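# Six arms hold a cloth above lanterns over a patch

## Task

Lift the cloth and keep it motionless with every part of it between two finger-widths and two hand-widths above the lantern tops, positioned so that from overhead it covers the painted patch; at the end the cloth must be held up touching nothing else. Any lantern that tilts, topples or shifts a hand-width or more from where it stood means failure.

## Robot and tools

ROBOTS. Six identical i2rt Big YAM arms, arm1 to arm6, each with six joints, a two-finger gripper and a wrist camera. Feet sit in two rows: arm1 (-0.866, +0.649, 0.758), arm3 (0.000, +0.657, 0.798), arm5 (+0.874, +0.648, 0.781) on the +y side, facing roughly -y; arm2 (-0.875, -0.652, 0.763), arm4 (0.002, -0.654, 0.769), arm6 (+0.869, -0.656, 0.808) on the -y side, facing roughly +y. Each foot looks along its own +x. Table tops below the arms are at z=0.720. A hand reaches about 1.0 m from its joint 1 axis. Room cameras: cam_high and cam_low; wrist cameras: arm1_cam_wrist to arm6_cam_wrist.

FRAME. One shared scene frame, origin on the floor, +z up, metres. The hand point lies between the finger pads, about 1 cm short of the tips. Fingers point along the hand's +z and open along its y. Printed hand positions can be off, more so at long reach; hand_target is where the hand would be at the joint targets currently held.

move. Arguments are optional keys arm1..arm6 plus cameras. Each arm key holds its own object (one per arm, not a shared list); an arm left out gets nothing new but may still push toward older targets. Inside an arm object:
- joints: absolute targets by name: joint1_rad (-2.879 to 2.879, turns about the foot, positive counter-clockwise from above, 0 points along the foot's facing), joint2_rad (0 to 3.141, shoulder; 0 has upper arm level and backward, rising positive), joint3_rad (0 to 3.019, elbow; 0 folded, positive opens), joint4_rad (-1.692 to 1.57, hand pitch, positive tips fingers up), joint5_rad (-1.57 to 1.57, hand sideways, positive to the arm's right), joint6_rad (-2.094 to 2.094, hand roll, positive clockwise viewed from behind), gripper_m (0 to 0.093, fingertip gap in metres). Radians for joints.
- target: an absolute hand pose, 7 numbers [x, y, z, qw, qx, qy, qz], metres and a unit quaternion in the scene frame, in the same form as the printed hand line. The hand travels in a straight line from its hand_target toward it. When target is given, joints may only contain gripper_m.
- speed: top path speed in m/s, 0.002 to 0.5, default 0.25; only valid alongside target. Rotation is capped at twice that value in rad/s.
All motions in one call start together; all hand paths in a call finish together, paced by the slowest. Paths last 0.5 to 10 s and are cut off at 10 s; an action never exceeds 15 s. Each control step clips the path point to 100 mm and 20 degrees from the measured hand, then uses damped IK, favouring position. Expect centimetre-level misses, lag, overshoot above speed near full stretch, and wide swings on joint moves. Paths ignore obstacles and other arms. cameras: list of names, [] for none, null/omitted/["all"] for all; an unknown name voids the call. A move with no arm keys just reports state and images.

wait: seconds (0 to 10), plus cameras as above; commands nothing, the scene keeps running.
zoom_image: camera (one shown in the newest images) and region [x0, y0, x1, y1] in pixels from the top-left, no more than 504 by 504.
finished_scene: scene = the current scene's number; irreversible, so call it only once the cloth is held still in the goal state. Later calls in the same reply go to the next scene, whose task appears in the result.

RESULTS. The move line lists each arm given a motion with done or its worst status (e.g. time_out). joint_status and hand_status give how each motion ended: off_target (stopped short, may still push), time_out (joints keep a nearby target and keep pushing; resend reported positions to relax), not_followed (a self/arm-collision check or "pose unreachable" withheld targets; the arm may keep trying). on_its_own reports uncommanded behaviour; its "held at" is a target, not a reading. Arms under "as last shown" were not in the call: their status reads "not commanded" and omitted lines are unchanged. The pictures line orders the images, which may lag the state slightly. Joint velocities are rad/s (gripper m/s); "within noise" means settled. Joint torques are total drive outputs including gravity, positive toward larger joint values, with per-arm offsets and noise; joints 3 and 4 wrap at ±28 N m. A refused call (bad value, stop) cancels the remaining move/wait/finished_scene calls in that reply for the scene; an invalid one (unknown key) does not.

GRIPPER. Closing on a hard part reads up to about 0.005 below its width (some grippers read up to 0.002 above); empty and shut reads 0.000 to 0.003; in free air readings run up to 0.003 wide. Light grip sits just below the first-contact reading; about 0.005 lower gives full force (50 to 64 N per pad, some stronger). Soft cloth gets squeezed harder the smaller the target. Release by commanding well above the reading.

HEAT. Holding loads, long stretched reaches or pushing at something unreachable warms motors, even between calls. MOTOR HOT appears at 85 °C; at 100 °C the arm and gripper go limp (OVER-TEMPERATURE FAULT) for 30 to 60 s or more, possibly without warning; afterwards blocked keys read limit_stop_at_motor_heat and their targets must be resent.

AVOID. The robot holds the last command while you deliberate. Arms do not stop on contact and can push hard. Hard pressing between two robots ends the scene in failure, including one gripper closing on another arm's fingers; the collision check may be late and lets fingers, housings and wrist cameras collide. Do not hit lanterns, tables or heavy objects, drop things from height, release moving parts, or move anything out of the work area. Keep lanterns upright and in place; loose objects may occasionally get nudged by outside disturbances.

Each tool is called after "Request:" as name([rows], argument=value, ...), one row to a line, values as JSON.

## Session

Request:
move(cameras=["cam_high","cam_low"])

Scene clock: 0.00 s.
Joint torques (N m): no reading
Motor temperatures (°C): arm1=[34 39 41 31 30 30 31] | arm2=[36 38 33 33 28 32 31] | arm3=[33 38 36 30 31 29 30] | arm4=[30 36 37 29 27 29 36] | arm5=[37 31 35 34 27 29 29] | arm6=[37 30 36 32 29 28 29]
Heat: arm1: hottest joint3_rad 41 °C; arm2: hottest joint2_rad 38 °C; arm3: hottest joint2_rad 38 °C; arm4: hottest joint3_rad 37 °C; arm5: hottest joint1_rad 37 °C; arm6: hottest joint1_rad 37 °C.
Joint velocities: within noise
arm1.joint_positions: joint1_rad=-0.413 joint2_rad=+0.513 joint3_rad=+1.653 joint4_rad=-1.176 joint5_rad=-0.286 joint6_rad=-0.435 gripper_m=+0.09396
arm1.joint_status: not commanded
arm1.hand: x=-0.8794 y=+0.5122 z=+1.4715 quat_wxyz=(-0.339, -0.433, -0.577, +0.604) (m; scene frame)
arm1.hand_target: x=-0.8772 y=+0.5173 z=+1.4795 quat_wxyz=(-0.341, -0.427, -0.572, +0.612) (m; scene frame)
arm1.hand_status: not commanded
arm2.joint_positions: joint1_rad=-0.192 joint2_rad=+0.401 joint3_rad=+1.487 joint4_rad=-1.473 joint5_rad=-0.222 joint6_rad=+0.023 gripper_m=+0.09396
arm2.joint_status: not commanded
arm2.hand: x=-0.8983 y=-0.5403 z=+1.3491 quat_wxyz=(-0.368, +0.567, -0.604, -0.422) (m; scene frame)
arm2.hand_target: x=-0.8992 y=-0.5438 z=+1.3575 quat_wxyz=(-0.375, +0.564, -0.599, -0.427) (m; scene frame)
arm2.hand_status: not commanded
arm3.joint_positions: joint1_rad=+0.784 joint2_rad=+0.431 joint3_rad=+1.497 joint4_rad=-1.596 joint5_rad=-0.108 joint6_rad=+0.211 gripper_m=+0.09396
arm3.joint_status: not commanded
arm3.hand: x=+0.0861 y=+0.5945 z=+1.3576 quat_wxyz=(-0.487, -0.401, -0.769, +0.103) (m; scene frame)
arm3.hand_target: x=+0.0839 y=+0.5969 z=+1.3639 quat_wxyz=(-0.495, -0.399, -0.765, +0.106) (m; scene frame)
arm3.hand_status: not commanded
arm4.joint_positions: joint1_rad=-0.517 joint2_rad=+0.269 joint3_rad=+1.589 joint4_rad=-1.546 joint5_rad=+0.189 joint6_rad=+0.477 gripper_m=+0.09396
arm4.joint_status: not commanded
arm4.hand: x=+0.0366 y=-0.6644 z=+1.3805 quat_wxyz=(-0.503, +0.153, -0.767, -0.369) (m; scene frame)
arm4.hand_target: x=+0.0349 y=-0.6672 z=+1.3852 quat_wxyz=(-0.507, +0.152, -0.762, -0.373) (m; scene frame)
arm4.hand_status: not commanded
arm5.joint_positions: joint1_rad=-0.271 joint2_rad=+0.516 joint3_rad=+1.358 joint4_rad=-1.604 joint5_rad=-0.152 joint6_rad=-0.003 gripper_m=+0.09396
arm5.joint_status: not commanded
arm5.hand: x=+0.8650 y=+0.4912 z=+1.2737 quat_wxyz=(-0.301, -0.695, -0.596, +0.266) (m; scene frame)
arm5.hand_target: x=+0.8654 y=+0.4930 z=+1.2825 quat_wxyz=(-0.307, -0.691, -0.594, +0.275) (m; scene frame)
arm5.hand_status: not commanded
arm6.joint_positions: joint1_rad=-0.115 joint2_rad=+0.252 joint3_rad=+1.449 joint4_rad=-1.594 joint5_rad=+0.294 joint6_rad=+0.251 gripper_m=+0.09396
arm6.joint_status: not commanded
arm6.hand: x=+0.9247 y=-0.6281 z=+1.3615 quat_wxyz=(-0.452, +0.397, -0.727, -0.331) (m; scene frame)
arm6.hand_target: x=+0.9241 y=-0.6331 z=+1.3656 quat_wxyz=(-0.456, +0.394, -0.723, -0.337) (m; scene frame)
arm6.hand_status: not commanded
pictures: cam_high, cam_low
Images, in order (width x height): cam_high 672x504, cam_low 672x504.

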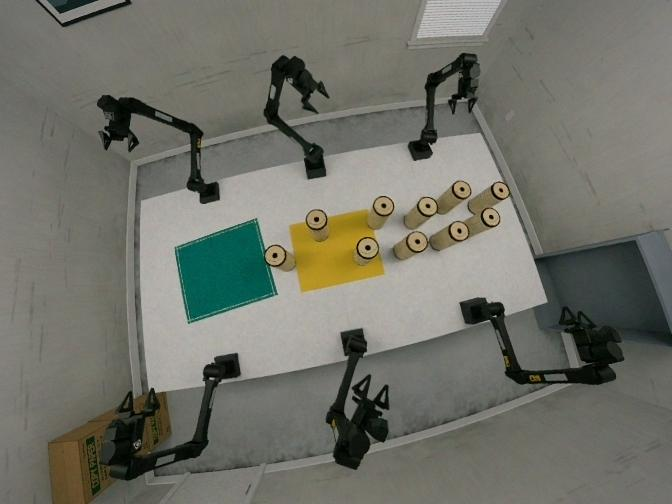

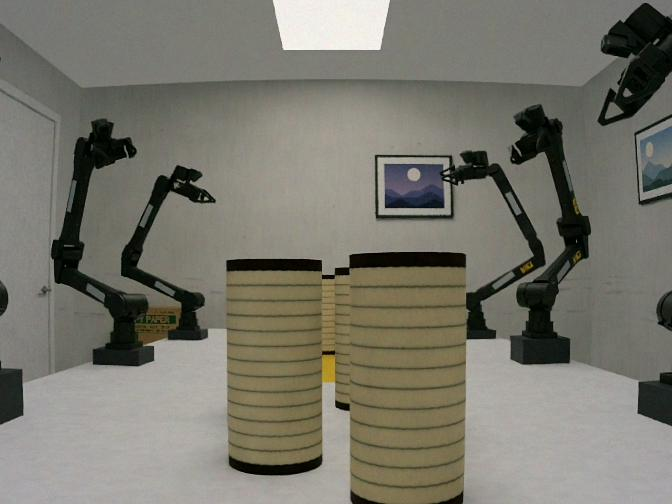

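Request:
move(arm1={"target":[-1.142,0.230,0.82,0,0.338,0.941,0],"speed":0.4,"joints":{"gripper_m":0.05}}, arm2={"target":[-1.139,-0.272,0.82,0,0.427,-0.904,0],"speed":0.4,"joints":{"gripper_m":0.05}}, arm3={"target":[-0.545,0.298,0.82,0,0.904,0.427,0],"speed":0.4,"joints":{"gripper_m":0.05}}, arm4={"target":[-0.474,-0.209,0.82,0,0.941,-0.338,0],"speed":0.4,"joints":{"gripper_m":0.05}}, cameras=["arm1_cam_wrist","arm2_cam_wrist","arm3_cam_wrist","arm4_cam_wrist"])

Scene clock: 32.00 s.
Joint torques (N m): arm1=[1.85 -15.85 11.59 0.08 0.12 -0.08] | arm2=[-0.32 -12.75 14.71 0.44 -0.02 0.15] | arm3=[-2.14 -19.37 11.93 -0.31 -0.03 -0.21] | arm4=[-1.26 6.83 9.43 0.96 -0.41 0.2] | arm5=[0.21 2.9 7.04 1.7 -0.07 0.06] | arm6=[0.5 9.05 6.04 1.89 0.18 -0.02]
Motor temperatures (°C): arm1=[34 38 43 31 29 29 31] | arm2=[36 38 36 33 28 32 31] | arm3=[33 38 38 30 31 29 30] | arm4=[30 36 38 29 27 29 35] | arm5=[36 31 36 34 27 29 29] | arm6=[36 30 37 32 29 28 29]
Heat: arm1: hottest joint3_rad 43 °C; arm2: hottest joint2_rad 38 °C; arm3: hottest joint2_rad 38 °C; arm4: hottest joint3_rad 38 °C; arm5: hottest joint1_rad 36 °C; arm6: hottest joint3_rad 37 °C.
move: arm1 off_target; arm2 off_target; arm3 off_target; arm4 not_followed
Joint velocities: within noise
arm1.joint_positions: joint1_rad=-0.585 joint2_rad=+1.744 joint3_rad=+1.238 joint4_rad=-1.079 joint5_rad=+0.005 joint6_rad=-1.449 gripper_m=+0.05007
arm1.joint_status: all done
arm1.hand: x=-1.1372 y=+0.2468 z=+0.8131 quat_wxyz=(-0.004, -0.349, -0.937, -0.010) (m; scene frame)
arm1.hand_target: x=-1.1416 y=+0.2304 z=+0.8202 quat_wxyz=(+0.000, -0.338, -0.941, +0.000) (m; scene frame)
arm1.hand_status: off_target (0.019 m and 1.8 deg from the pose sent, 0.757 m and 92.9 deg at the start)
arm2.joint_positions: joint1_rad=+0.616 joint2_rad=+1.660 joint3_rad=+1.096 joint4_rad=-1.046 joint5_rad=-0.005 joint6_rad=+1.280 gripper_m=+0.05011
arm2.joint_status: all done
arm2.hand: x=-1.1259 y=-0.2951 z=+0.8082 quat_wxyz=(-0.005, +0.435, -0.900, +0.025) (m; scene frame)
arm2.hand_target: x=-1.1384 y=-0.2729 z=+0.8207 quat_wxyz=(+0.000, +0.427, -0.904, +0.000) (m; scene frame)
arm2.hand_status: off_target (0.029 m and 3.1 deg from the pose sent, 0.640 m and 75.9 deg at the start; pose on its path clipped on 43 of 171 steps)
arm3.joint_positions: joint1_rad=-0.946 joint2_rad=+2.152 joint3_rad=+1.786 joint4_rad=-1.204 joint5_rad=+0.001 joint6_rad=-0.291 gripper_m=+0.05012
arm3.joint_status: all done
arm3.hand: x=-0.5321 y=+0.2963 z=+0.8240 quat_wxyz=(+0.001, -0.903, -0.429, +0.001) (m; scene frame)
arm3.hand_target: x=-0.5446 y=+0.2984 z=+0.8199 quat_wxyz=(+0.000, -0.904, -0.427, +0.000) (m; scene frame)
arm3.hand_status: off_target (0.014 m and 0.3 deg from the pose sent, 0.881 m and 92.6 deg at the start; pose on its path clipped on 118 of 171 steps; a joint's target at an end of its range on 62 of 171 steps)
arm4.joint_positions: joint1_rad=-1.090 joint2_rad=-0.007 joint3_rad=+0.985 joint4_rad=-1.670 joint5_rad=-1.214 joint6_rad=-0.352 gripper_m=+0.05011
arm4.joint_status: all done
arm4.on_its_own: joint1_rad is held at -1.096, not at its first target -0.517; joint2_rad is held at -0.008, not at its first target +0.269; joint3_rad is held at +1.020, not at its first target +1.599; joint4_rad is held at -1.670, not at its first target -1.542; joint5_rad is held at -1.211, not at its first target +0.189; joint6_rad is held at -0.342, not at its first target +0.477
arm4.hand: x=-0.1065 y=-0.5270 z=+1.2001 quat_wxyz=(-0.328, +0.516, -0.586, -0.532) (m; scene frame)
arm4.hand_target: x=-0.1134 y=-0.5301 z=+1.2108 quat_wxyz=(-0.341, +0.517, -0.582, -0.528) (m; scene frame)
arm4.hand_status: not_followed (0.617 m and 93.8 deg from the pose sent, 0.884 m and 132.4 deg at the start; pose on its path clipped on 139 of 171 steps; a joint's target at an end of its range on 151 of 171 steps)
arm5, arm6: as last shown
pictures: arm1_cam_wrist, arm2_cam_wrist, arm3_cam_wrist, arm4_cam_wrist
led back after a hold (arm3 arm): the arm was led back toward your command in small steps, so it may still be short of it.
pose unreachable (arm3 arm): on one or more control steps of this call this arm could not follow its commanded pose, so it was not sent that pose on those steps. It may still have moved: this result reports where it is.
cause: moving toward the commanded pose would bring two parts of the arm too close to each other (its wrist (the part past joint 4) and its wrist camera).
pose unreachable (arm4 arm): on one or more control steps of this call this arm could not follow its commanded pose, so it was not sent that pose on those steps. On the call's last step it was still not sent that pose. It may still have moved: this result reports where it is.
cause: moving toward the commanded pose would bring two parts of the arm too close to each other (its wrist (the part past joint 4) and its wrist camera).
Images, in order (width x height): arm1_cam_wrist 672x504, arm2_cam_wrist 672x504, arm3_cam_wrist 672x504, arm4_cam_wrist 672x504.

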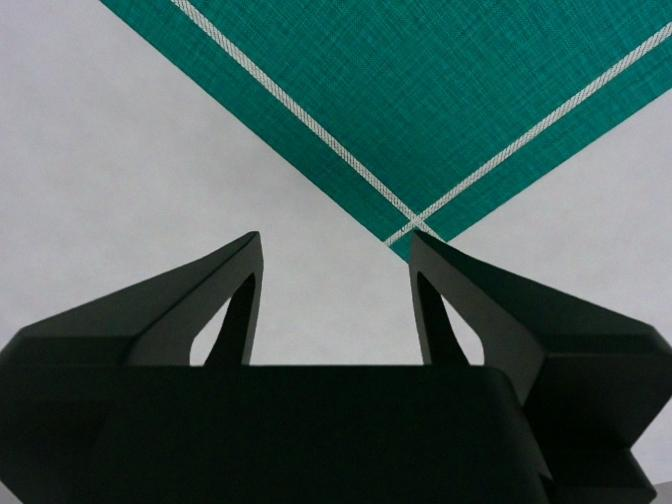

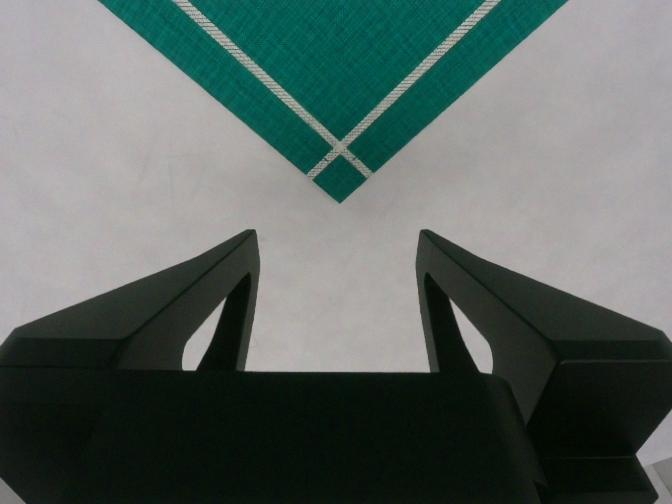

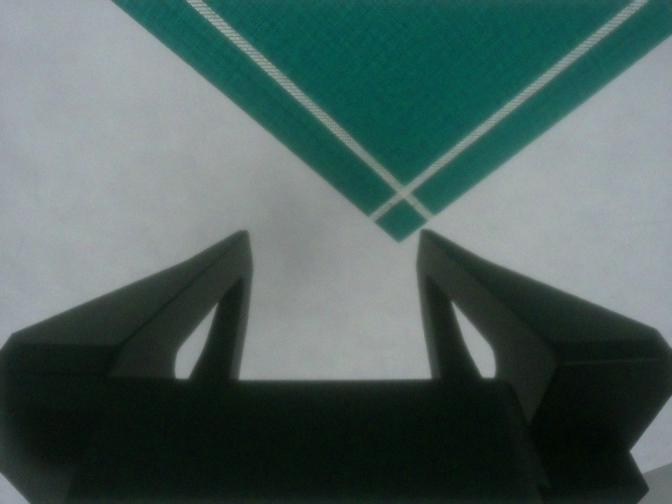

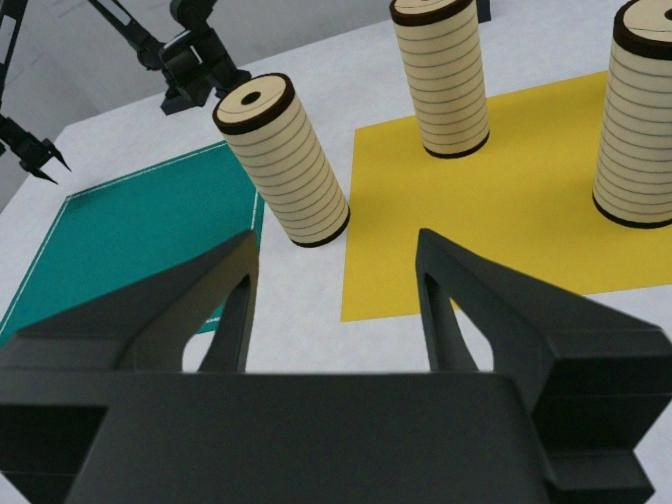

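Request:
move(arm1={"target":[-1.174,0.222,0.775,0,0.338,0.941,0],"speed":0.15}, arm2={"target":[-1.130,-0.268,0.780,0,0.427,-0.904,0],"speed":0.15}, arm3={"target":[-0.556,0.326,0.77,0,0.904,0.427,0],"speed":0.15}, arm4={"joints":{"joint1_rad":0.831,"joint2_rad":1.0,"joint3_rad":1.8,"joint4_rad":-1.2,"joint5_rad":0,"joint6_rad":-0.05}}, cameras=[])

Request:
move(arm4={"joints":{"joint2_rad":2.1,"joint3_rad":1.93,"joint4_rad":-1.37}}, cameras=["arm1_cam_wrist","arm2_cam_wrist","arm3_cam_wrist","arm4_cam_wrist"])

Scene clock: 60.67 s.
Joint torques (N m): arm1=[0.26 -16.62 11.11 0.62 0.09 -0.06] | arm2=[-0.32 -13.22 10.26 0.69 -0.02 -0.08] | arm3=[-1.14 -20.13 8.62 0.84 -0.05 -0.19] | arm4=[0.5 -3.84 11.71 1.94 -0.01 0.23] | arm5=[0.09 2.96 7.04 1.66 -0.07 0.05] | arm6=[0.32 9.11 6.04 1.92 0.17 0]
Motor temperatures (°C): arm1=[34 39 46 31 29 29 31] | arm2=[36 38 41 33 28 32 30] | arm3=[33 41 40 30 30 29 30] | arm4=[30 36 41 29 27 29 35] | arm5=[36 31 37 34 27 29 29] | arm6=[36 30 37 32 29 28 29]
Heat: arm1: hottest joint3_rad 46 °C; arm2: hottest joint3_rad 41 °C; arm3: hottest joint2_rad 41 °C; arm4: hottest joint3_rad 41 °C; arm5: hottest joint3_rad 37 °C; arm6: hottest joint3_rad 37 °C.
move: arm1 off_target; arm2 done; arm3 off_target; arm4 done
Joint velocities: within noise
arm1.joint_positions: joint1_rad=-0.608 joint2_rad=+1.856 joint3_rad=+1.275 joint4_rad=-1.015 joint5_rad=+0.005 joint6_rad=-1.493 gripper_m=+0.05007
arm1.joint_status: not commanded
arm1.hand: x=-1.1581 y=+0.2354 z=+0.7713 quat_wxyz=(-0.005, -0.338, -0.941, -0.016) (m; scene frame)
arm1.hand_target: x=-1.1737 y=+0.2227 z=+0.7755 quat_wxyz=(+0.000, -0.338, -0.941, +0.000) (m; scene frame)
arm1.hand_status: off_target (0.021 m and 2.0 deg from the pose sent, 0.058 m and 1.8 deg at the start)
arm2.joint_positions: joint1_rad=+0.596 joint2_rad=+1.716 joint3_rad=+1.096 joint4_rad=-0.947 joint5_rad=-0.005 joint6_rad=+1.280 gripper_m=+0.05011
arm2.joint_status: not commanded
arm2.hand: x=-1.1292 y=-0.2741 z=+0.7836 quat_wxyz=(-0.001, +0.426, -0.905, +0.003) (m; scene frame)
arm2.hand_target: x=-1.1300 y=-0.2680 z=+0.7801 quat_wxyz=(+0.000, +0.427, -0.904, +0.000) (m; scene frame)
arm2.hand_status: done (0.007 m and 0.4 deg from the pose sent, 0.039 m and 3.1 deg at the start)
arm3.joint_positions: joint1_rad=-0.999 joint2_rad=+2.202 joint3_rad=+1.756 joint4_rad=-1.121 joint5_rad=+0.001 joint6_rad=-0.337 gripper_m=+0.05012
arm3.joint_status: not commanded
arm3.hand: x=-0.5524 y=+0.3234 z=+0.7826 quat_wxyz=(+0.000, -0.905, -0.426, +0.003) (m; scene frame)
arm3.hand_target: x=-0.5556 y=+0.3261 z=+0.7701 quat_wxyz=(+0.000, -0.904, -0.427, +0.000) (m; scene frame)
arm3.hand_status: off_target (0.013 m and 0.3 deg from the pose sent, 0.066 m and 0.3 deg at the start)
arm4.joint_positions: joint1_rad=+0.817 joint2_rad=+0.993 joint3_rad=+1.760 joint4_rad=-1.215 joint5_rad=-0.002 joint6_rad=-0.060 gripper_m=+0.05011
arm4.joint_status: all done
arm4.hand: x=-0.2587 y=-0.3928 z=+1.4121 quat_wxyz=(-0.217, +0.791, -0.299, -0.487) (m; scene frame)
arm4.hand_target: x=-0.2609 y=-0.3974 z=+1.4328 quat_wxyz=(-0.220, +0.780, -0.293, -0.508) (m; scene frame)
arm4.hand_status: not commanded
arm5, arm6: as last shown
pictures: none
No camera images: "cameras" was empty.

Scene clock: 62.57 s.
Joint torques (N m): arm1=[0.15 -16.73 11.07 0.66 0.08 -0.07] | arm2=[-0.26 -13.22 10.26 0.72 -0.02 -0.08] | arm3=[-1.49 -19.96 8.44 0.9 -0.04 -0.18] | arm4=[0.15 -20.37 10.36 -0.31 -0.01 0.22] | arm5=[0.09 2.84 7.04 1.68 -0.07 0.06] | arm6=[0.32 9.05 6.04 1.94 0.18 -0.01]
Motor temperatures (°C): arm1=[34 39 46 31 29 29 31] | arm2=[36 38 40 33 28 32 30] | arm3=[33 41 40 30 30 29 30] | arm4=[30 36 41 29 27 29 35] | arm5=[36 31 37 34 27 29 29] | arm6=[36 30 37 32 29 28 29]
Heat: arm1: hottest joint3_rad 46 °C; arm2: hottest joint3_rad 40 °C; arm3: hottest joint2_rad 41 °C; arm4: hottest joint3_rad 41 °C; arm5: hottest joint3_rad 37 °C; arm6: hottest joint3_rad 37 °C.
move: arm4 done
Joint velocities: within noise
arm1, arm2, arm3, arm5, arm6: as last shown
arm4.joint_positions: joint1_rad=+0.817 joint2_rad=+2.106 joint3_rad=+1.913 joint4_rad=-1.361 joint5_rad=-0.002 joint6_rad=-0.060 gripper_m=+0.05011
arm4.joint_status: all done
arm4.hand: x=-0.4596 y=-0.1939 z=+0.8701 quat_wxyz=(-0.002, +0.935, -0.354, -0.009) (m; scene frame)
arm4.hand_target: x=-0.4680 y=-0.1978 z=+0.8807 quat_wxyz=(-0.006, +0.936, -0.352, -0.015) (m; scene frame)
arm4.hand_status: not commanded
pictures: arm1_cam_wrist, arm2_cam_wrist, arm3_cam_wrist, arm4_cam_wrist
Images, in order (width x height): arm1_cam_wrist 672x504, arm2_cam_wrist 672x504, arm3_cam_wrist 672x504, arm4_cam_wrist 672x504.

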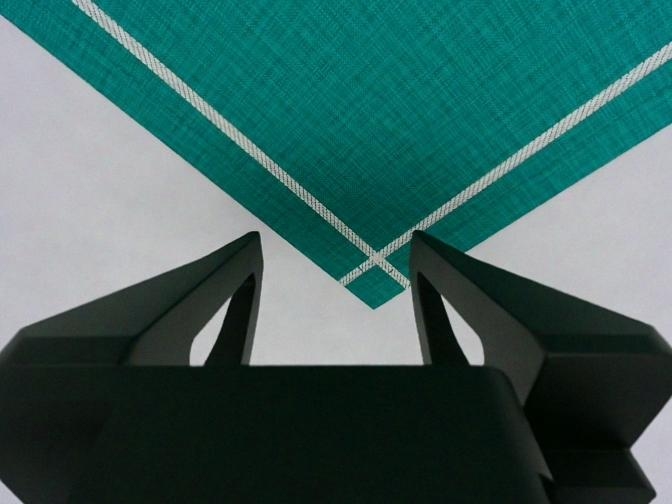

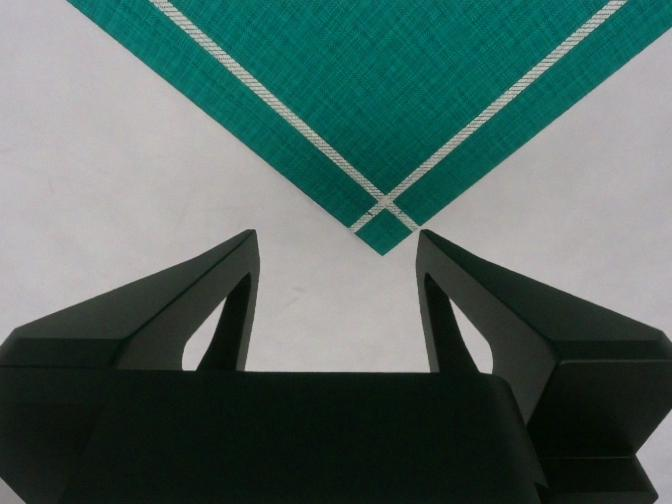

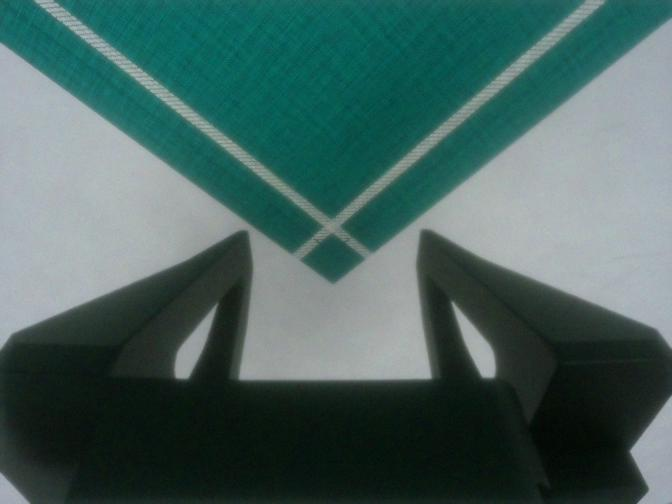

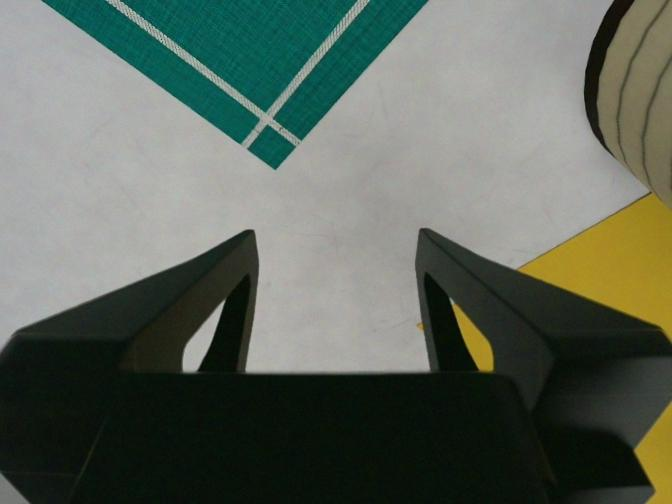

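Request:
move(arm1={"target":[-1.190,0.222,0.787,0,0.338,0.941,0],"speed":0.15}, arm2={"target":[-1.117,-0.285,0.775,0,0.427,-0.904,0],"speed":0.15}, arm3={"target":[-0.549,0.333,0.767,0,0.904,0.427,0],"speed":0.15}, arm4={"target":[-0.486,-0.206,0.772,0,0.941,-0.338,0],"speed":0.15}, cameras=[])

Request:
move(arm1={"target":[-1.154,0.2615,0.66,0,0.338,0.941,0],"speed":0.12,"joints":{"gripper_m":0.045}}, arm2={"target":[-1.107,-0.312,0.665,0,0.427,-0.904,0],"speed":0.12,"joints":{"gripper_m":0.045}}, arm3={"target":[-0.524,0.351,0.655,0,0.904,0.427,0],"speed":0.12,"joints":{"gripper_m":0.045}}, arm4={"target":[-0.471,-0.223,0.68,0,0.941,-0.338,0],"speed":0.12,"joints":{"gripper_m":0.045}}, cameras=["arm1_cam_wrist","arm2_cam_wrist","arm3_cam_wrist","arm4_cam_wrist"])

Scene clock: 89.93 s.
Joint torques (N m): arm1=[0.15 -16.5 11.56 0.05 0.06 -0.09] | arm2=[-0.5 -15.74 8.47 0.62 -0.02 -0.11] | arm3=[-1.67 -21.3 7.71 0.7 -0.02 -0.16] | arm4=[-0.03 -19.84 8.64 0.39 -0.02 0.21] | arm5=[0.15 2.96 7.02 1.72 -0.07 0.06] | arm6=[0.38 9.17 6.02 1.95 0.16 -0.01]
Motor temperatures (°C): arm1=[34 39 46 31 29 29 31] | arm2=[36 39 39 32 28 32 30] | arm3=[33 41 40 30 30 29 29] | arm4=[30 38 42 29 27 29 35] | arm5=[36 31 38 34 27 29 29] | arm6=[36 30 37 32 29 28 29]
Heat: arm1: hottest joint3_rad 46 °C; arm2: hottest joint2_rad 39 °C; arm3: hottest joint2_rad 41 °C; arm4: hottest joint3_rad 42 °C; arm5: hottest joint3_rad 38 °C; arm6: hottest joint3_rad 37 °C.
move: arm1 off_target; arm2 done; arm3 done; arm4 done
Joint velocities: within noise
arm1.joint_positions: joint1_rad=-0.630 joint2_rad=+1.856 joint3_rad=+1.317 joint4_rad=-1.034 joint5_rad=+0.005 joint6_rad=-1.516 gripper_m=+0.05007
arm1.joint_status: not commanded
arm1.hand: x=-1.1762 y=+0.2306 z=+0.7846 quat_wxyz=(-0.002, -0.338, -0.941, -0.005) (m; scene frame)
arm1.hand_target: x=-1.1898 y=+0.2225 z=+0.7873 quat_wxyz=(+0.000, -0.338, -0.941, +0.000) (m; scene frame)
arm1.hand_status: off_target (0.016 m and 0.6 deg from the pose sent, 0.038 m and 2.0 deg at the start)
arm2.joint_positions: joint1_rad=+0.594 joint2_rad=+1.712 joint3_rad=+1.042 joint4_rad=-0.915 joint5_rad=-0.005 joint6_rad=+1.280 gripper_m=+0.05011
arm2.joint_status: not commanded
arm2.hand: x=-1.1186 y=-0.2883 z=+0.7689 quat_wxyz=(-0.003, +0.425, -0.905, +0.013) (m; scene frame)
arm2.hand_target: x=-1.1170 y=-0.2850 z=+0.7750 quat_wxyz=(+0.000, +0.427, -0.904, +0.000) (m; scene frame)
arm2.hand_status: done (0.007 m and 1.5 deg from the pose sent, 0.018 m and 0.4 deg at the start)
arm3.joint_positions: joint1_rad=-0.999 joint2_rad=+2.202 joint3_rad=+1.719 joint4_rad=-1.097 joint5_rad=+0.001 joint6_rad=-0.340 gripper_m=+0.05012
arm3.joint_status: not commanded
arm3.hand: x=-0.5443 y=+0.3283 z=+0.7700 quat_wxyz=(+0.001, -0.904, -0.428, -0.004) (m; scene frame)
arm3.hand_target: x=-0.5489 y=+0.3330 z=+0.7670 quat_wxyz=(+0.000, -0.904, -0.427, +0.000) (m; scene frame)
arm3.hand_status: done (0.007 m and 0.4 deg from the pose sent, 0.019 m and 0.3 deg at the start)
arm4.joint_positions: joint1_rad=+0.846 joint2_rad=+2.225 joint3_rad=+1.854 joint4_rad=-1.213 joint5_rad=-0.001 joint6_rad=-0.060 gripper_m=+0.05011
arm4.joint_status: not commanded
arm4.hand: x=-0.4777 y=-0.2030 z=+0.7735 quat_wxyz=(+0.003, +0.940, -0.340, +0.005) (m; scene frame)
arm4.hand_target: x=-0.4858 y=-0.2060 z=+0.7721 quat_wxyz=(+0.000, +0.941, -0.338, +0.000) (m; scene frame)
arm4.hand_status: done (0.009 m and 0.7 deg from the pose sent, 0.102 m and 2.2 deg at the start)
arm5, arm6: as last shown
pictures: none
No camera images: "cameras" was empty.

Scene clock: 91.80 s.
Joint torques (N m): arm1=[0.56 -8.06 2.95 2.07 0.02 0.03] | arm2=[0.91 -4.95 3.7 1.85 -0.05 0.06] | arm3=[-1.79 -11.93 4.04 1.96 0.19 -0.14] | arm4=[0.62 -14.04 5.04 1.26 0.07 0.23] | arm5=[0.21 2.9 7.04 1.7 -0.07 0.06] | arm6=[0.44 8.94 6.01 1.91 0.17 -0.01]
Motor temperatures (°C): arm1=[34 39 46 31 29 29 31] | arm2=[36 39 38 32 28 32 30] | arm3=[33 41 40 30 30 29 29] | arm4=[30 38 42 29 27 29 35] | arm5=[36 31 38 34 27 29 29] | arm6=[36 30 37 32 29 28 29]
Heat: arm1: hottest joint3_rad 46 °C; arm2: hottest joint2_rad 39 °C; arm3: hottest joint2_rad 41 °C; arm4: hottest joint3_rad 42 °C; arm5: hottest joint3_rad 38 °C; arm6: hottest joint3_rad 37 °C.
move: arm1 off_target; arm2 off_target; arm3 off_target; arm4 off_target
Joint velocities: within noise
arm1.joint_positions: joint1_rad=-0.630 joint2_rad=+1.839 joint3_rad=+1.145 joint4_rad=-0.733 joint5_rad=+0.007 joint6_rad=-1.517 gripper_m=+0.04506
arm1.joint_status: all done
arm1.hand: x=-1.1735 y=+0.2342 z=+0.7418 quat_wxyz=(+0.020, -0.338, -0.939, +0.065) (m; scene frame)
arm1.hand_target: x=-1.1493 y=+0.2678 z=+0.6707 quat_wxyz=(+0.000, -0.338, -0.941, +0.000) (m; scene frame)
arm1.hand_status: off_target (0.088 m and 7.7 deg from the pose sent, 0.130 m and 0.6 deg at the start)
arm2.joint_positions: joint1_rad=+0.594 joint2_rad=+1.743 joint3_rad=+0.926 joint4_rad=-0.634 joint5_rad=-0.004 joint6_rad=+1.281 gripper_m=+0.04510
arm2.joint_status: all done
arm2.hand: x=-1.1218 y=-0.2827 z=+0.7257 quat_wxyz=(+0.007, +0.425, -0.903, -0.054) (m; scene frame)
arm2.hand_target: x=-1.1036 y=-0.3161 z=+0.6734 quat_wxyz=(+0.000, +0.427, -0.904, +0.000) (m; scene frame)
arm2.hand_status: off_target (0.069 m and 6.3 deg from the pose sent, 0.107 m and 1.5 deg at the start)
arm3.joint_positions: joint1_rad=-1.001 joint2_rad=+2.180 joint3_rad=+1.575 joint4_rad=-0.856 joint5_rad=-0.007 joint6_rad=-0.348 gripper_m=+0.04512
arm3.joint_status: all done
arm3.hand: x=-0.5438 y=+0.3283 z=+0.7381 quat_wxyz=(-0.009, -0.901, -0.430, +0.056) (m; scene frame)
arm3.hand_target: x=-0.5173 y=+0.3540 z=+0.6625 quat_wxyz=(-0.001, -0.904, -0.427, +0.000) (m; scene frame)
arm3.hand_status: off_target (0.088 m and 6.5 deg from the pose sent, 0.119 m and 0.4 deg at the start)
arm4.joint_positions: joint1_rad=+0.847 joint2_rad=+2.188 joint3_rad=+1.718 joint4_rad=-1.013 joint5_rad=-0.002 joint6_rad=-0.060 gripper_m=+0.04512
arm4.joint_status: all done
arm4.hand: x=-0.4780 y=-0.2034 z=+0.7504 quat_wxyz=(-0.016, +0.939, -0.340, -0.042) (m; scene frame)
arm4.hand_target: x=-0.4667 y=-0.2261 z=+0.6846 quat_wxyz=(+0.000, +0.941, -0.338, +0.000) (m; scene frame)
arm4.hand_status: off_target (0.073 m and 5.2 deg from the pose sent, 0.096 m and 0.7 deg at the start)
arm5, arm6: as last shown
pictures: arm1_cam_wrist, arm2_cam_wrist, arm3_cam_wrist, arm4_cam_wrist
Images, in order (width x height): arm1_cam_wrist 672x504, arm2_cam_wrist 672x504, arm3_cam_wrist 672x504, arm4_cam_wrist 672x504.

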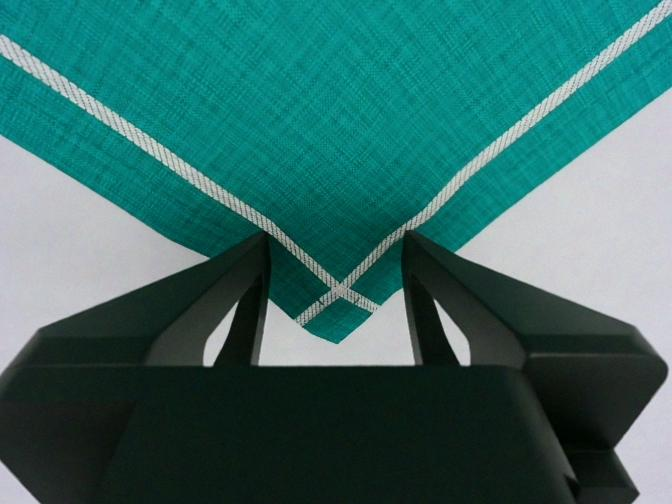

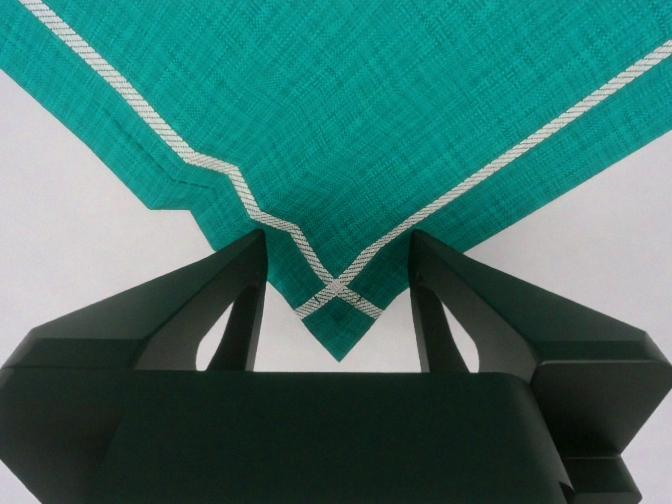

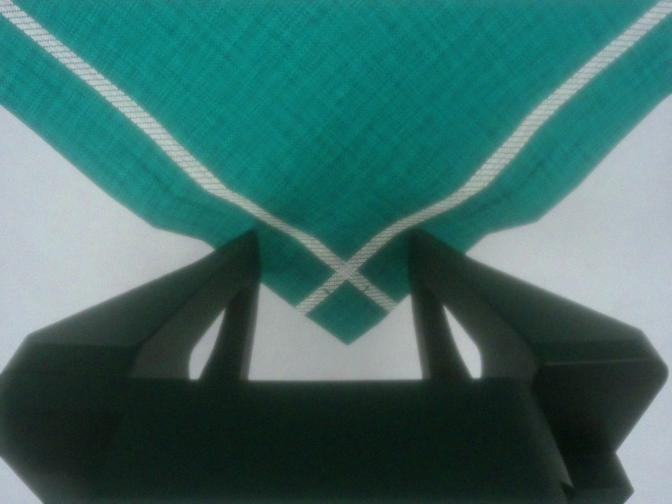

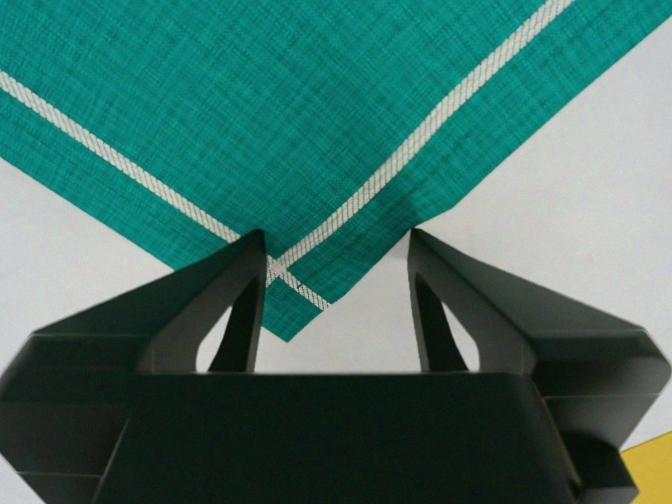

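Request:
move(arm1={"joints":{"gripper_m":0.0}}, arm2={"joints":{"gripper_m":0.0}}, arm3={"joints":{"gripper_m":0.0}}, arm4={"target":[-0.496,-0.215,0.782,0,0.941,-0.338,0],"speed":0.12}, cameras=["arm1_cam_wrist","arm2_cam_wrist","arm3_cam_wrist"])

Request:
move(arm4={"target":[-0.480,-0.233,0.67,0,0.941,-0.338,0],"speed":0.12}, cameras=["arm4_cam_wrist"])

Scene clock: 102.50 s.
Joint torques (N m): arm1=[0.97 -8 3.37 1.24 0.01 0.03] | arm2=[0.97 -4.95 4.33 1.28 -0.15 0.05] | arm3=[-1.9 -12.1 4.1 0.65 0.07 -0.15] | arm4=[-0.09 -18.96 12.3 -0.44 -0.04 0.22] | arm5=[0.15 2.96 7.01 1.7 -0.07 0.06] | arm6=[0.38 9 6 1.92 0.18 -0.02]
Motor temperatures (°C): arm1=[34 39 45 31 29 29 31] | arm2=[36 38 37 32 28 32 30] | arm3=[33 41 39 30 30 29 29] | arm4=[30 39 41 29 27 29 35] | arm5=[36 31 38 34 27 29 29] | arm6=[36 30 37 32 29 28 29]
Heat: arm1: hottest joint3_rad 45 °C; arm2: hottest joint2_rad 38 °C; arm3: hottest joint2_rad 41 °C; arm4: hottest joint3_rad 41 °C; arm5: hottest joint3_rad 38 °C; arm6: hottest joint3_rad 37 °C.
move: arm1 done; arm2 done; arm3 done; arm4 off_target
Joint velocities: within noise
arm1.joint_positions: joint1_rad=-0.630 joint2_rad=+1.839 joint3_rad=+1.139 joint4_rad=-0.712 joint5_rad=+0.007 joint6_rad=-1.517 gripper_m=+0.00279
arm1.joint_status: all done
arm1.hand: x=-1.1750 y=+0.2323 z=+0.7408 quat_wxyz=(+0.022, -0.338, -0.938, +0.072) (m; scene frame)
arm1.hand_target: x=-1.1492 y=+0.2679 z=+0.6706 quat_wxyz=(+0.000, -0.338, -0.941, +0.000) (m; scene frame)
arm1.hand_status: not commanded
arm2.joint_positions: joint1_rad=+0.594 joint2_rad=+1.743 joint3_rad=+0.919 joint4_rad=-0.617 joint5_rad=-0.001 joint6_rad=+1.281 gripper_m=+0.00030
arm2.joint_status: all done
arm2.hand: x=-1.1214 y=-0.2820 z=+0.7239 quat_wxyz=(+0.006, +0.425, -0.903, -0.059) (m; scene frame)
arm2.hand_target: x=-1.1037 y=-0.3160 z=+0.6734 quat_wxyz=(+0.000, +0.427, -0.904, +0.000) (m; scene frame)
arm2.hand_status: not commanded
arm3.joint_positions: joint1_rad=-1.000 joint2_rad=+2.180 joint3_rad=+1.575 joint4_rad=-0.825 joint5_rad=-0.003 joint6_rad=-0.348 gripper_m=+0.00138
arm3.joint_status: all done
arm3.hand: x=-0.5506 y=+0.3248 z=+0.7391 quat_wxyz=(-0.008, -0.900, -0.430, +0.071) (m; scene frame)
arm3.hand_target: x=-0.5173 y=+0.3540 z=+0.6625 quat_wxyz=(+0.000, -0.904, -0.427, +0.000) (m; scene frame)
arm3.hand_status: not commanded
arm4.joint_positions: joint1_rad=+0.866 joint2_rad=+2.209 joint3_rad=+1.823 joint4_rad=-1.211 joint5_rad=-0.001 joint6_rad=-0.042 gripper_m=+0.04511
arm4.joint_status: not commanded
arm4.hand: x=-0.4794 y=-0.2189 z=+0.7728 quat_wxyz=(+0.006, +0.941, -0.339, +0.011) (m; scene frame)
arm4.hand_target: x=-0.4955 y=-0.2156 z=+0.7822 quat_wxyz=(+0.000, +0.941, -0.338, +0.000) (m; scene frame)
arm4.hand_status: off_target (0.019 m and 1.4 deg from the pose sent, 0.038 m and 5.2 deg at the start)
arm5, arm6: as last shown
pictures: arm1_cam_wrist, arm2_cam_wrist, arm3_cam_wrist
Images, in order (width x height): arm1_cam_wrist 672x504, arm2_cam_wrist 672x504, arm3_cam_wrist 672x504.

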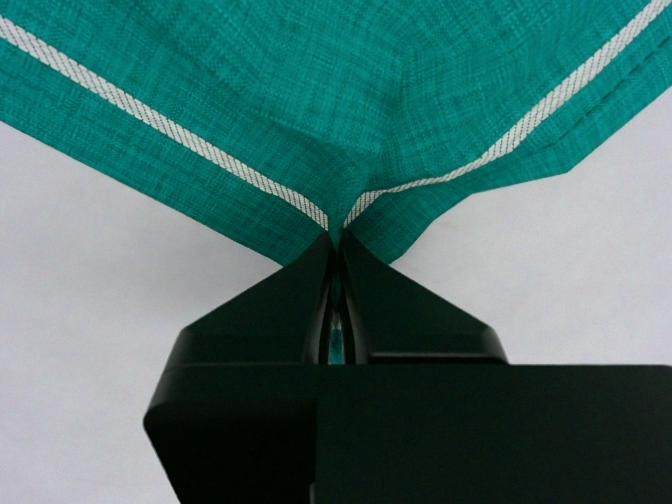

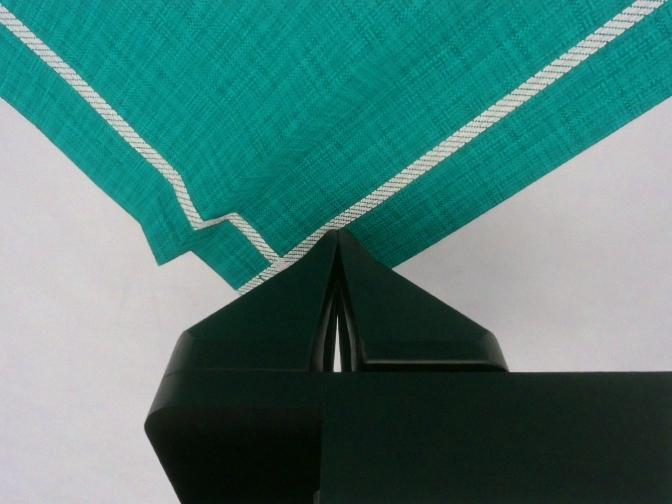

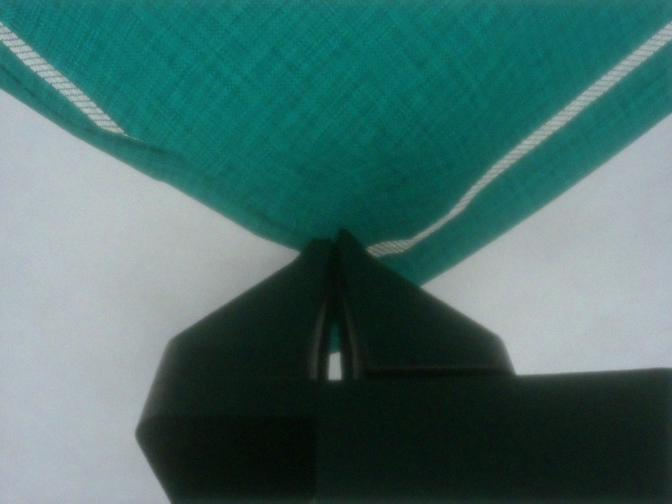

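Scene clock: 104.13 s.
Joint torques (N m): arm1=[0.67 -8 3.37 1.2 0.01 0.04] | arm2=[0.91 -4.89 4.33 1.29 -0.15 0.06] | arm3=[-1.73 -11.87 4.1 0.66 0.06 -0.13] | arm4=[0.67 -13.16 4.77 1.4 0.09 0.25] | arm5=[0.15 2.84 6.99 1.69 -0.07 0.06] | arm6=[0.44 8.94 6.08 1.98 0.17 -0.01]
Motor temperatures (°C): arm1=[34 39 45 31 29 29 31] | arm2=[36 38 36 32 28 32 30] | arm3=[33 41 39 30 30 29 30] | arm4=[30 39 41 29 27 29 35] | arm5=[36 31 38 34 27 29 29] | arm6=[36 30 37 32 29 28 29]
Heat: arm1: hottest joint3_rad 45 °C; arm2: hottest joint2_rad 38 °C; arm3: hottest joint2_rad 41 °C; arm4: hottest joint3_rad 41 °C; arm5: hottest joint3_rad 38 °C; arm6: hottest joint3_rad 37 °C.
move: arm4 off_target
Joint velocities: within noise
arm1, arm2, arm3, arm5, arm6: as last shown
arm4.joint_positions: joint1_rad=+0.866 joint2_rad=+2.187 joint3_rad=+1.714 joint4_rad=-0.996 joint5_rad=-0.002 joint6_rad=-0.041 gripper_m=+0.04511
arm4.joint_status: not commanded
arm4.hand: x=-0.4889 y=-0.2113 z=+0.7500 quat_wxyz=(-0.018, +0.939, -0.339, -0.049) (m; scene frame)
arm4.hand_target: x=-0.4744 y=-0.2369 z=+0.6758 quat_wxyz=(-0.001, +0.941, -0.338, +0.001) (m; scene frame)
arm4.hand_status: off_target (0.083 m and 6.0 deg from the pose sent, 0.104 m and 1.4 deg at the start)
pictures: arm4_cam_wrist
Images, in order (width x height): arm4_cam_wrist 672x504.

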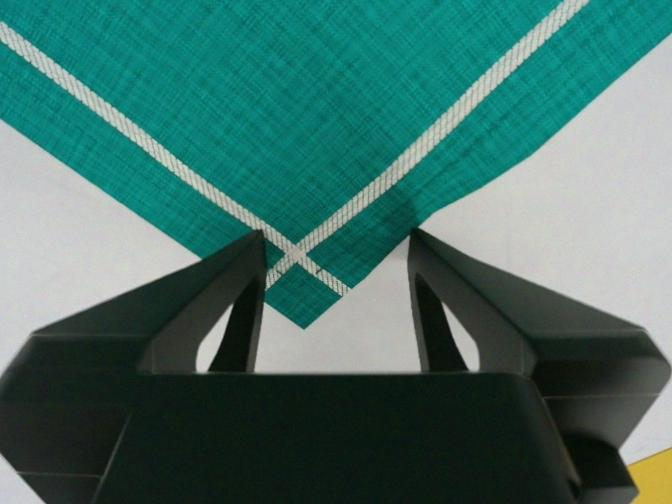

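Request:
move(arm2={"target":[-1.117,-0.285,0.79,0,0.427,-0.904,0],"speed":0.15,"joints":{"gripper_m":0.045}}, arm4={"joints":{"gripper_m":0.0}}, cameras=["arm2_cam_wrist","arm4_cam_wrist"])

Scene clock: 111.77 s.
Joint torques (N m): arm1=[0.91 -7.82 3.36 1.17 0 0.03] | arm2=[-0.38 -13.8 13.22 -0.17 -0.02 -0.11] | arm3=[-1.73 -12.04 4.1 0.69 0.06 -0.15] | arm4=[-0.44 -13.27 4.81 0.77 -0.07 0.23] | arm5=[0.09 2.9 7.02 1.7 -0.07 0.06] | arm6=[0.32 8.88 6 1.99 0.18 0]
Motor temperatures (°C): arm1=[34 39 44 31 29 29 31] | arm2=[36 38 36 32 28 31 30] | arm3=[33 41 39 30 30 29 30] | arm4=[30 39 41 29 27 29 35] | arm5=[36 31 38 34 27 29 29] | arm6=[36 30 37 32 29 28 29]
Heat: arm1: hottest joint3_rad 44 °C; arm2: hottest joint2_rad 38 °C; arm3: hottest joint2_rad 41 °C; arm4: hottest joint3_rad 41 °C; arm5: hottest joint3_rad 38 °C; arm6: hottest joint3_rad 37 °C.
move: arm2 off_target; arm4 done
Joint velocities: within noise
arm1, arm3: as last shown
arm2.joint_positions: joint1_rad=+0.594 joint2_rad=+1.671 joint3_rad=+1.002 joint4_rad=-0.931 joint5_rad=-0.005 joint6_rad=+1.281 gripper_m=+0.04490
arm2.joint_status: all done
arm2.hand: x=-1.1083 y=-0.3035 z=+0.7744 quat_wxyz=(-0.004, +0.425, -0.905, +0.019) (m; scene frame)
arm2.hand_target: x=-1.1166 y=-0.2856 z=+0.7904 quat_wxyz=(+0.000, +0.427, -0.904, +0.000) (m; scene frame)
arm2.hand_status: off_target (0.026 m and 2.3 deg from the pose sent, 0.066 m and 6.8 deg at the start)
arm3.joint_positions: joint1_rad=-1.000 joint2_rad=+2.180 joint3_rad=+1.575 joint4_rad=-0.825 joint5_rad=-0.003 joint6_rad=-0.348 gripper_m=+0.00137
arm4.joint_positions: joint1_rad=+0.880 joint2_rad=+2.186 joint3_rad=+1.714 joint4_rad=-0.979 joint5_rad=+0.002 joint6_rad=-0.039 gripper_m=+0.00190
arm4.joint_status: all done
arm4.hand: x=-0.4973 y=-0.2146 z=+0.7507 quat_wxyz=(-0.023, +0.941, -0.334, -0.056) (m; scene frame)
arm4.hand_target: x=-0.4745 y=-0.2367 z=+0.6760 quat_wxyz=(-0.001, +0.941, -0.338, +0.000) (m; scene frame)
arm4.hand_status: not commanded
arm5.joint_positions: joint1_rad=-0.271 joint2_rad=+0.516 joint3_rad=+1.358 joint4_rad=-1.604 joint5_rad=-0.152 joint6_rad=-0.003 gripper_m=+0.09396
arm5.joint_status: not commanded
arm5.hand: x=+0.8650 y=+0.4912 z=+1.2737 quat_wxyz=(-0.301, -0.695, -0.596, +0.266) (m; scene frame)
arm5.hand_target: x=+0.8654 y=+0.4930 z=+1.2825 quat_wxyz=(-0.307, -0.691, -0.594, +0.275) (m; scene frame)
arm5.hand_status: not commanded
arm6.joint_positions: joint1_rad=-0.115 joint2_rad=+0.252 joint3_rad=+1.449 joint4_rad=-1.594 joint5_rad=+0.294 joint6_rad=+0.251 gripper_m=+0.09396
arm6.joint_status: not commanded
arm6.hand: x=+0.9247 y=-0.6281 z=+1.3615 quat_wxyz=(-0.452, +0.397, -0.727, -0.331) (m; scene frame)
arm6.hand_target: x=+0.9241 y=-0.6331 z=+1.3656 quat_wxyz=(-0.456, +0.394, -0.723, -0.337) (m; scene frame)
arm6.hand_status: not commanded
pictures: arm2_cam_wrist, arm4_cam_wrist
Images, in order (width x height): arm2_cam_wrist 672x504, arm4_cam_wrist 672x504.

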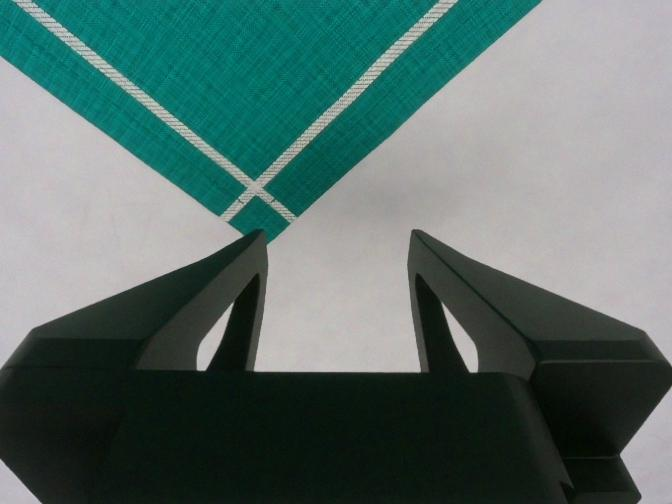

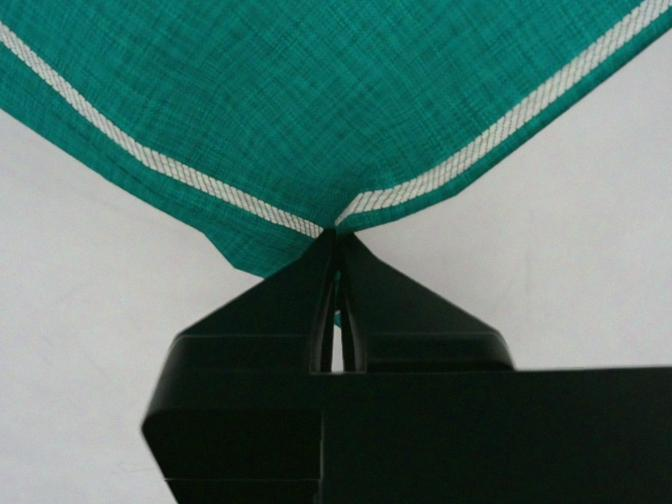

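Request:
move(arm2={"target":[-1.132,-0.273,0.79,0,0.427,-0.904,0],"speed":0.15}, cameras=[])

Request:
move(arm2={"target":[-1.113,-0.318,0.64,0,0.427,-0.904,0],"speed":0.12}, cameras=["arm2_cam_wrist"])

Request:
move(arm2={"joints":{"gripper_m":0.0}}, cameras=["arm2_cam_wrist"])

Scene clock: 121.70 s.
Joint torques (N m): arm1=[0.91 -7.94 3.33 1.24 -0.01 0.05] | arm2=[0.62 -12.4 14.02 -0.13 -0.03 0.03] | arm3=[-1.73 -11.93 4.12 0.64 0.07 -0.15] | arm4=[-0.5 -13.27 4.79 0.77 -0.07 0.23] | arm5=[0.09 2.9 7.02 1.7 -0.07 0.06] | arm6=[0.44 9.05 6 1.96 0.18 -0.01]
Motor temperatures (°C): arm1=[34 39 44 31 29 29 32] | arm2=[36 39 37 32 28 31 30] | arm3=[33 40 39 30 30 29 31] | arm4=[30 39 40 29 27 29 36] | arm5=[36 31 38 34 27 29 29] | arm6=[36 30 37 32 29 28 29]
Heat: arm1: hottest joint3_rad 44 °C; arm2: hottest joint2_rad 39 °C; arm3: hottest joint2_rad 40 °C; arm4: hottest joint3_rad 40 °C; arm5: hottest joint3_rad 38 °C; arm6: hottest joint3_rad 37 °C.
move: arm2 off_target
Joint velocities: within noise
arm1, arm3, arm4, arm5, arm6: as last shown
arm2.joint_positions: joint1_rad=+0.594 joint2_rad=+1.689 joint3_rad=+1.051 joint4_rad=-0.946 joint5_rad=-0.005 joint6_rad=+1.281 gripper_m=+0.04490
arm2.joint_status: not commanded
arm2.hand: x=-1.1182 y=-0.2885 z=+0.7816 quat_wxyz=(-0.003, +0.425, -0.905, +0.011) (m; scene frame)
arm2.hand_target: x=-1.1315 y=-0.2736 z=+0.7904 quat_wxyz=(+0.000, +0.427, -0.904, +0.000) (m; scene frame)
arm2.hand_status: off_target (0.022 m and 1.4 deg from the pose sent, 0.042 m and 2.3 deg at the start)
pictures: none
No camera images: "cameras" was empty.

Scene clock: 123.77 s.
Joint torques (N m): arm1=[0.62 -8.06 3.28 1.25 -0.01 0.03] | arm2=[1.2 -1.79 2.84 2.22 -0.08 0.14] | arm3=[-1.73 -11.87 4.19 0.66 0.07 -0.13] | arm4=[-0.38 -13.27 4.79 0.77 -0.07 0.23] | arm5=[0.21 2.9 7.02 1.69 -0.07 0.06] | arm6=[0.32 9.11 6.02 1.92 0.18 0]
Motor temperatures (°C): arm1=[34 39 43 31 29 29 32] | arm2=[36 39 37 32 28 31 30] | arm3=[33 40 39 30 30 29 31] | arm4=[30 38 40 29 27 29 36] | arm5=[36 31 38 34 27 29 29] | arm6=[36 30 37 32 29 28 29]
Heat: arm1: hottest joint3_rad 43 °C; arm2: hottest joint2_rad 39 °C; arm3: hottest joint2_rad 40 °C; arm4: hottest joint3_rad 40 °C; arm5: hottest joint3_rad 38 °C; arm6: hottest joint3_rad 37 °C.
move: arm2 off_target
Joint velocities: within noise
arm1, arm3, arm4, arm5, arm6: as last shown
arm2.joint_positions: joint1_rad=+0.611 joint2_rad=+1.745 joint3_rad=+0.917 joint4_rad=-0.584 joint5_rad=-0.001 joint6_rad=+1.292 gripper_m=+0.04492
arm2.joint_status: not commanded
arm2.hand: x=-1.1316 y=-0.2810 z=+0.7235 quat_wxyz=(+0.010, +0.427, -0.901, -0.073) (m; scene frame)
arm2.hand_target: x=-1.1068 y=-0.3250 z=+0.6549 quat_wxyz=(-0.001, +0.427, -0.904, +0.000) (m; scene frame)
arm2.hand_status: off_target (0.093 m and 8.5 deg from the pose sent, 0.145 m and 1.3 deg at the start)
pictures: arm2_cam_wrist
Images, in order (width x height): arm2_cam_wrist 672x504.

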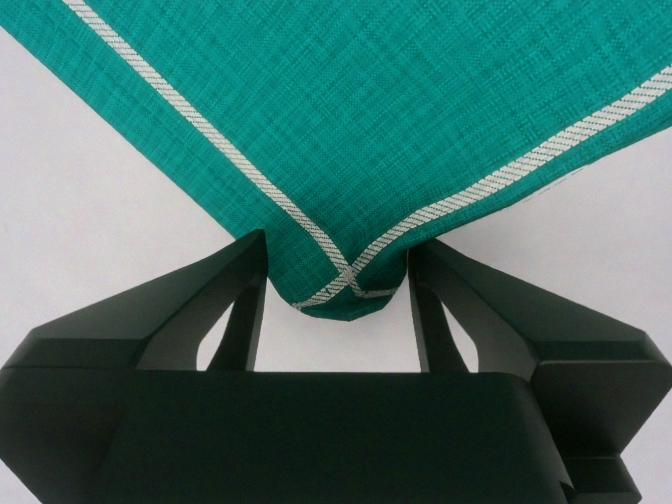

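Scene clock: 124.57 s.
Joint torques (N m): arm1=[0.73 -7.88 3.36 1.22 -0.01 0.02] | arm2=[1.08 -2.2 3.22 0.81 -0.21 0.08] | arm3=[-1.73 -12.4 4.1 0.62 0.05 -0.15] | arm4=[-0.44 -13.27 4.79 0.77 -0.07 0.23] | arm5=[0.21 3.02 7.04 1.68 -0.07 0.06] | arm6=[0.38 9.05 5.98 1.95 0.18 -0.02]
Motor temperatures (°C): arm1=[34 39 43 31 29 29 32] | arm2=[36 39 37 32 28 31 30] | arm3=[33 40 39 30 30 29 31] | arm4=[30 38 40 29 27 29 36] | arm5=[36 31 38 34 27 29 29] | arm6=[36 30 37 32 29 28 29]
Heat: arm1: hottest joint3_rad 43 °C; arm2: hottest joint2_rad 39 °C; arm3: hottest joint2_rad 40 °C; arm4: hottest joint3_rad 40 °C; arm5: hottest joint3_rad 38 °C; arm6: hottest joint3_rad 37 °C.
move: arm2 done
Joint velocities: within noise
arm1, arm3, arm4, arm5, arm6: as last shown
arm2.joint_positions: joint1_rad=+0.611 joint2_rad=+1.749 joint3_rad=+0.912 joint4_rad=-0.542 joint5_rad=+0.002 joint6_rad=+1.298 gripper_m=+0.00177
arm2.joint_status: all done
arm2.hand: x=-1.1351 y=-0.2748 z=+0.7223 quat_wxyz=(+0.011, +0.424, -0.901, -0.090) (m; scene frame)
arm2.hand_target: x=-1.1068 y=-0.3251 z=+0.6548 quat_wxyz=(-0.001, +0.427, -0.904, +0.000) (m; scene frame)
arm2.hand_status: not commanded
arm3.joint_positions: joint1_rad=-1.000 joint2_rad=+2.180 joint3_rad=+1.575 joint4_rad=-0.824 joint5_rad=-0.003 joint6_rad=-0.348 gripper_m=+0.00137
arm3.hand: x=-0.5508 y=+0.3247 z=+0.7391 quat_wxyz=(-0.008, -0.900, -0.430, +0.072) (m; scene frame)
pictures: arm2_cam_wrist
Images, in order (width x height): arm2_cam_wrist 672x504.

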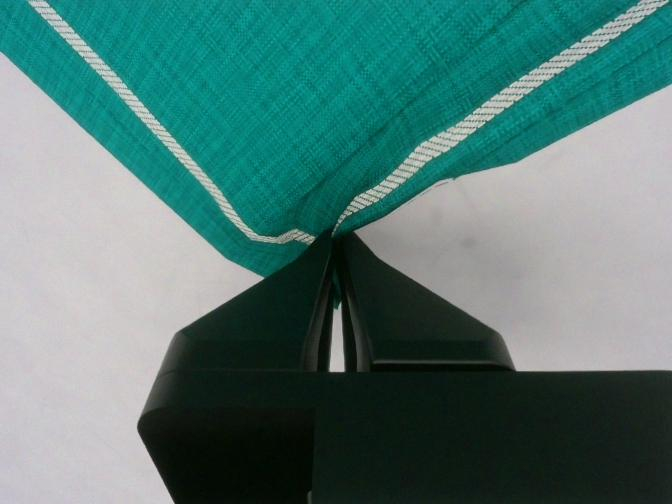

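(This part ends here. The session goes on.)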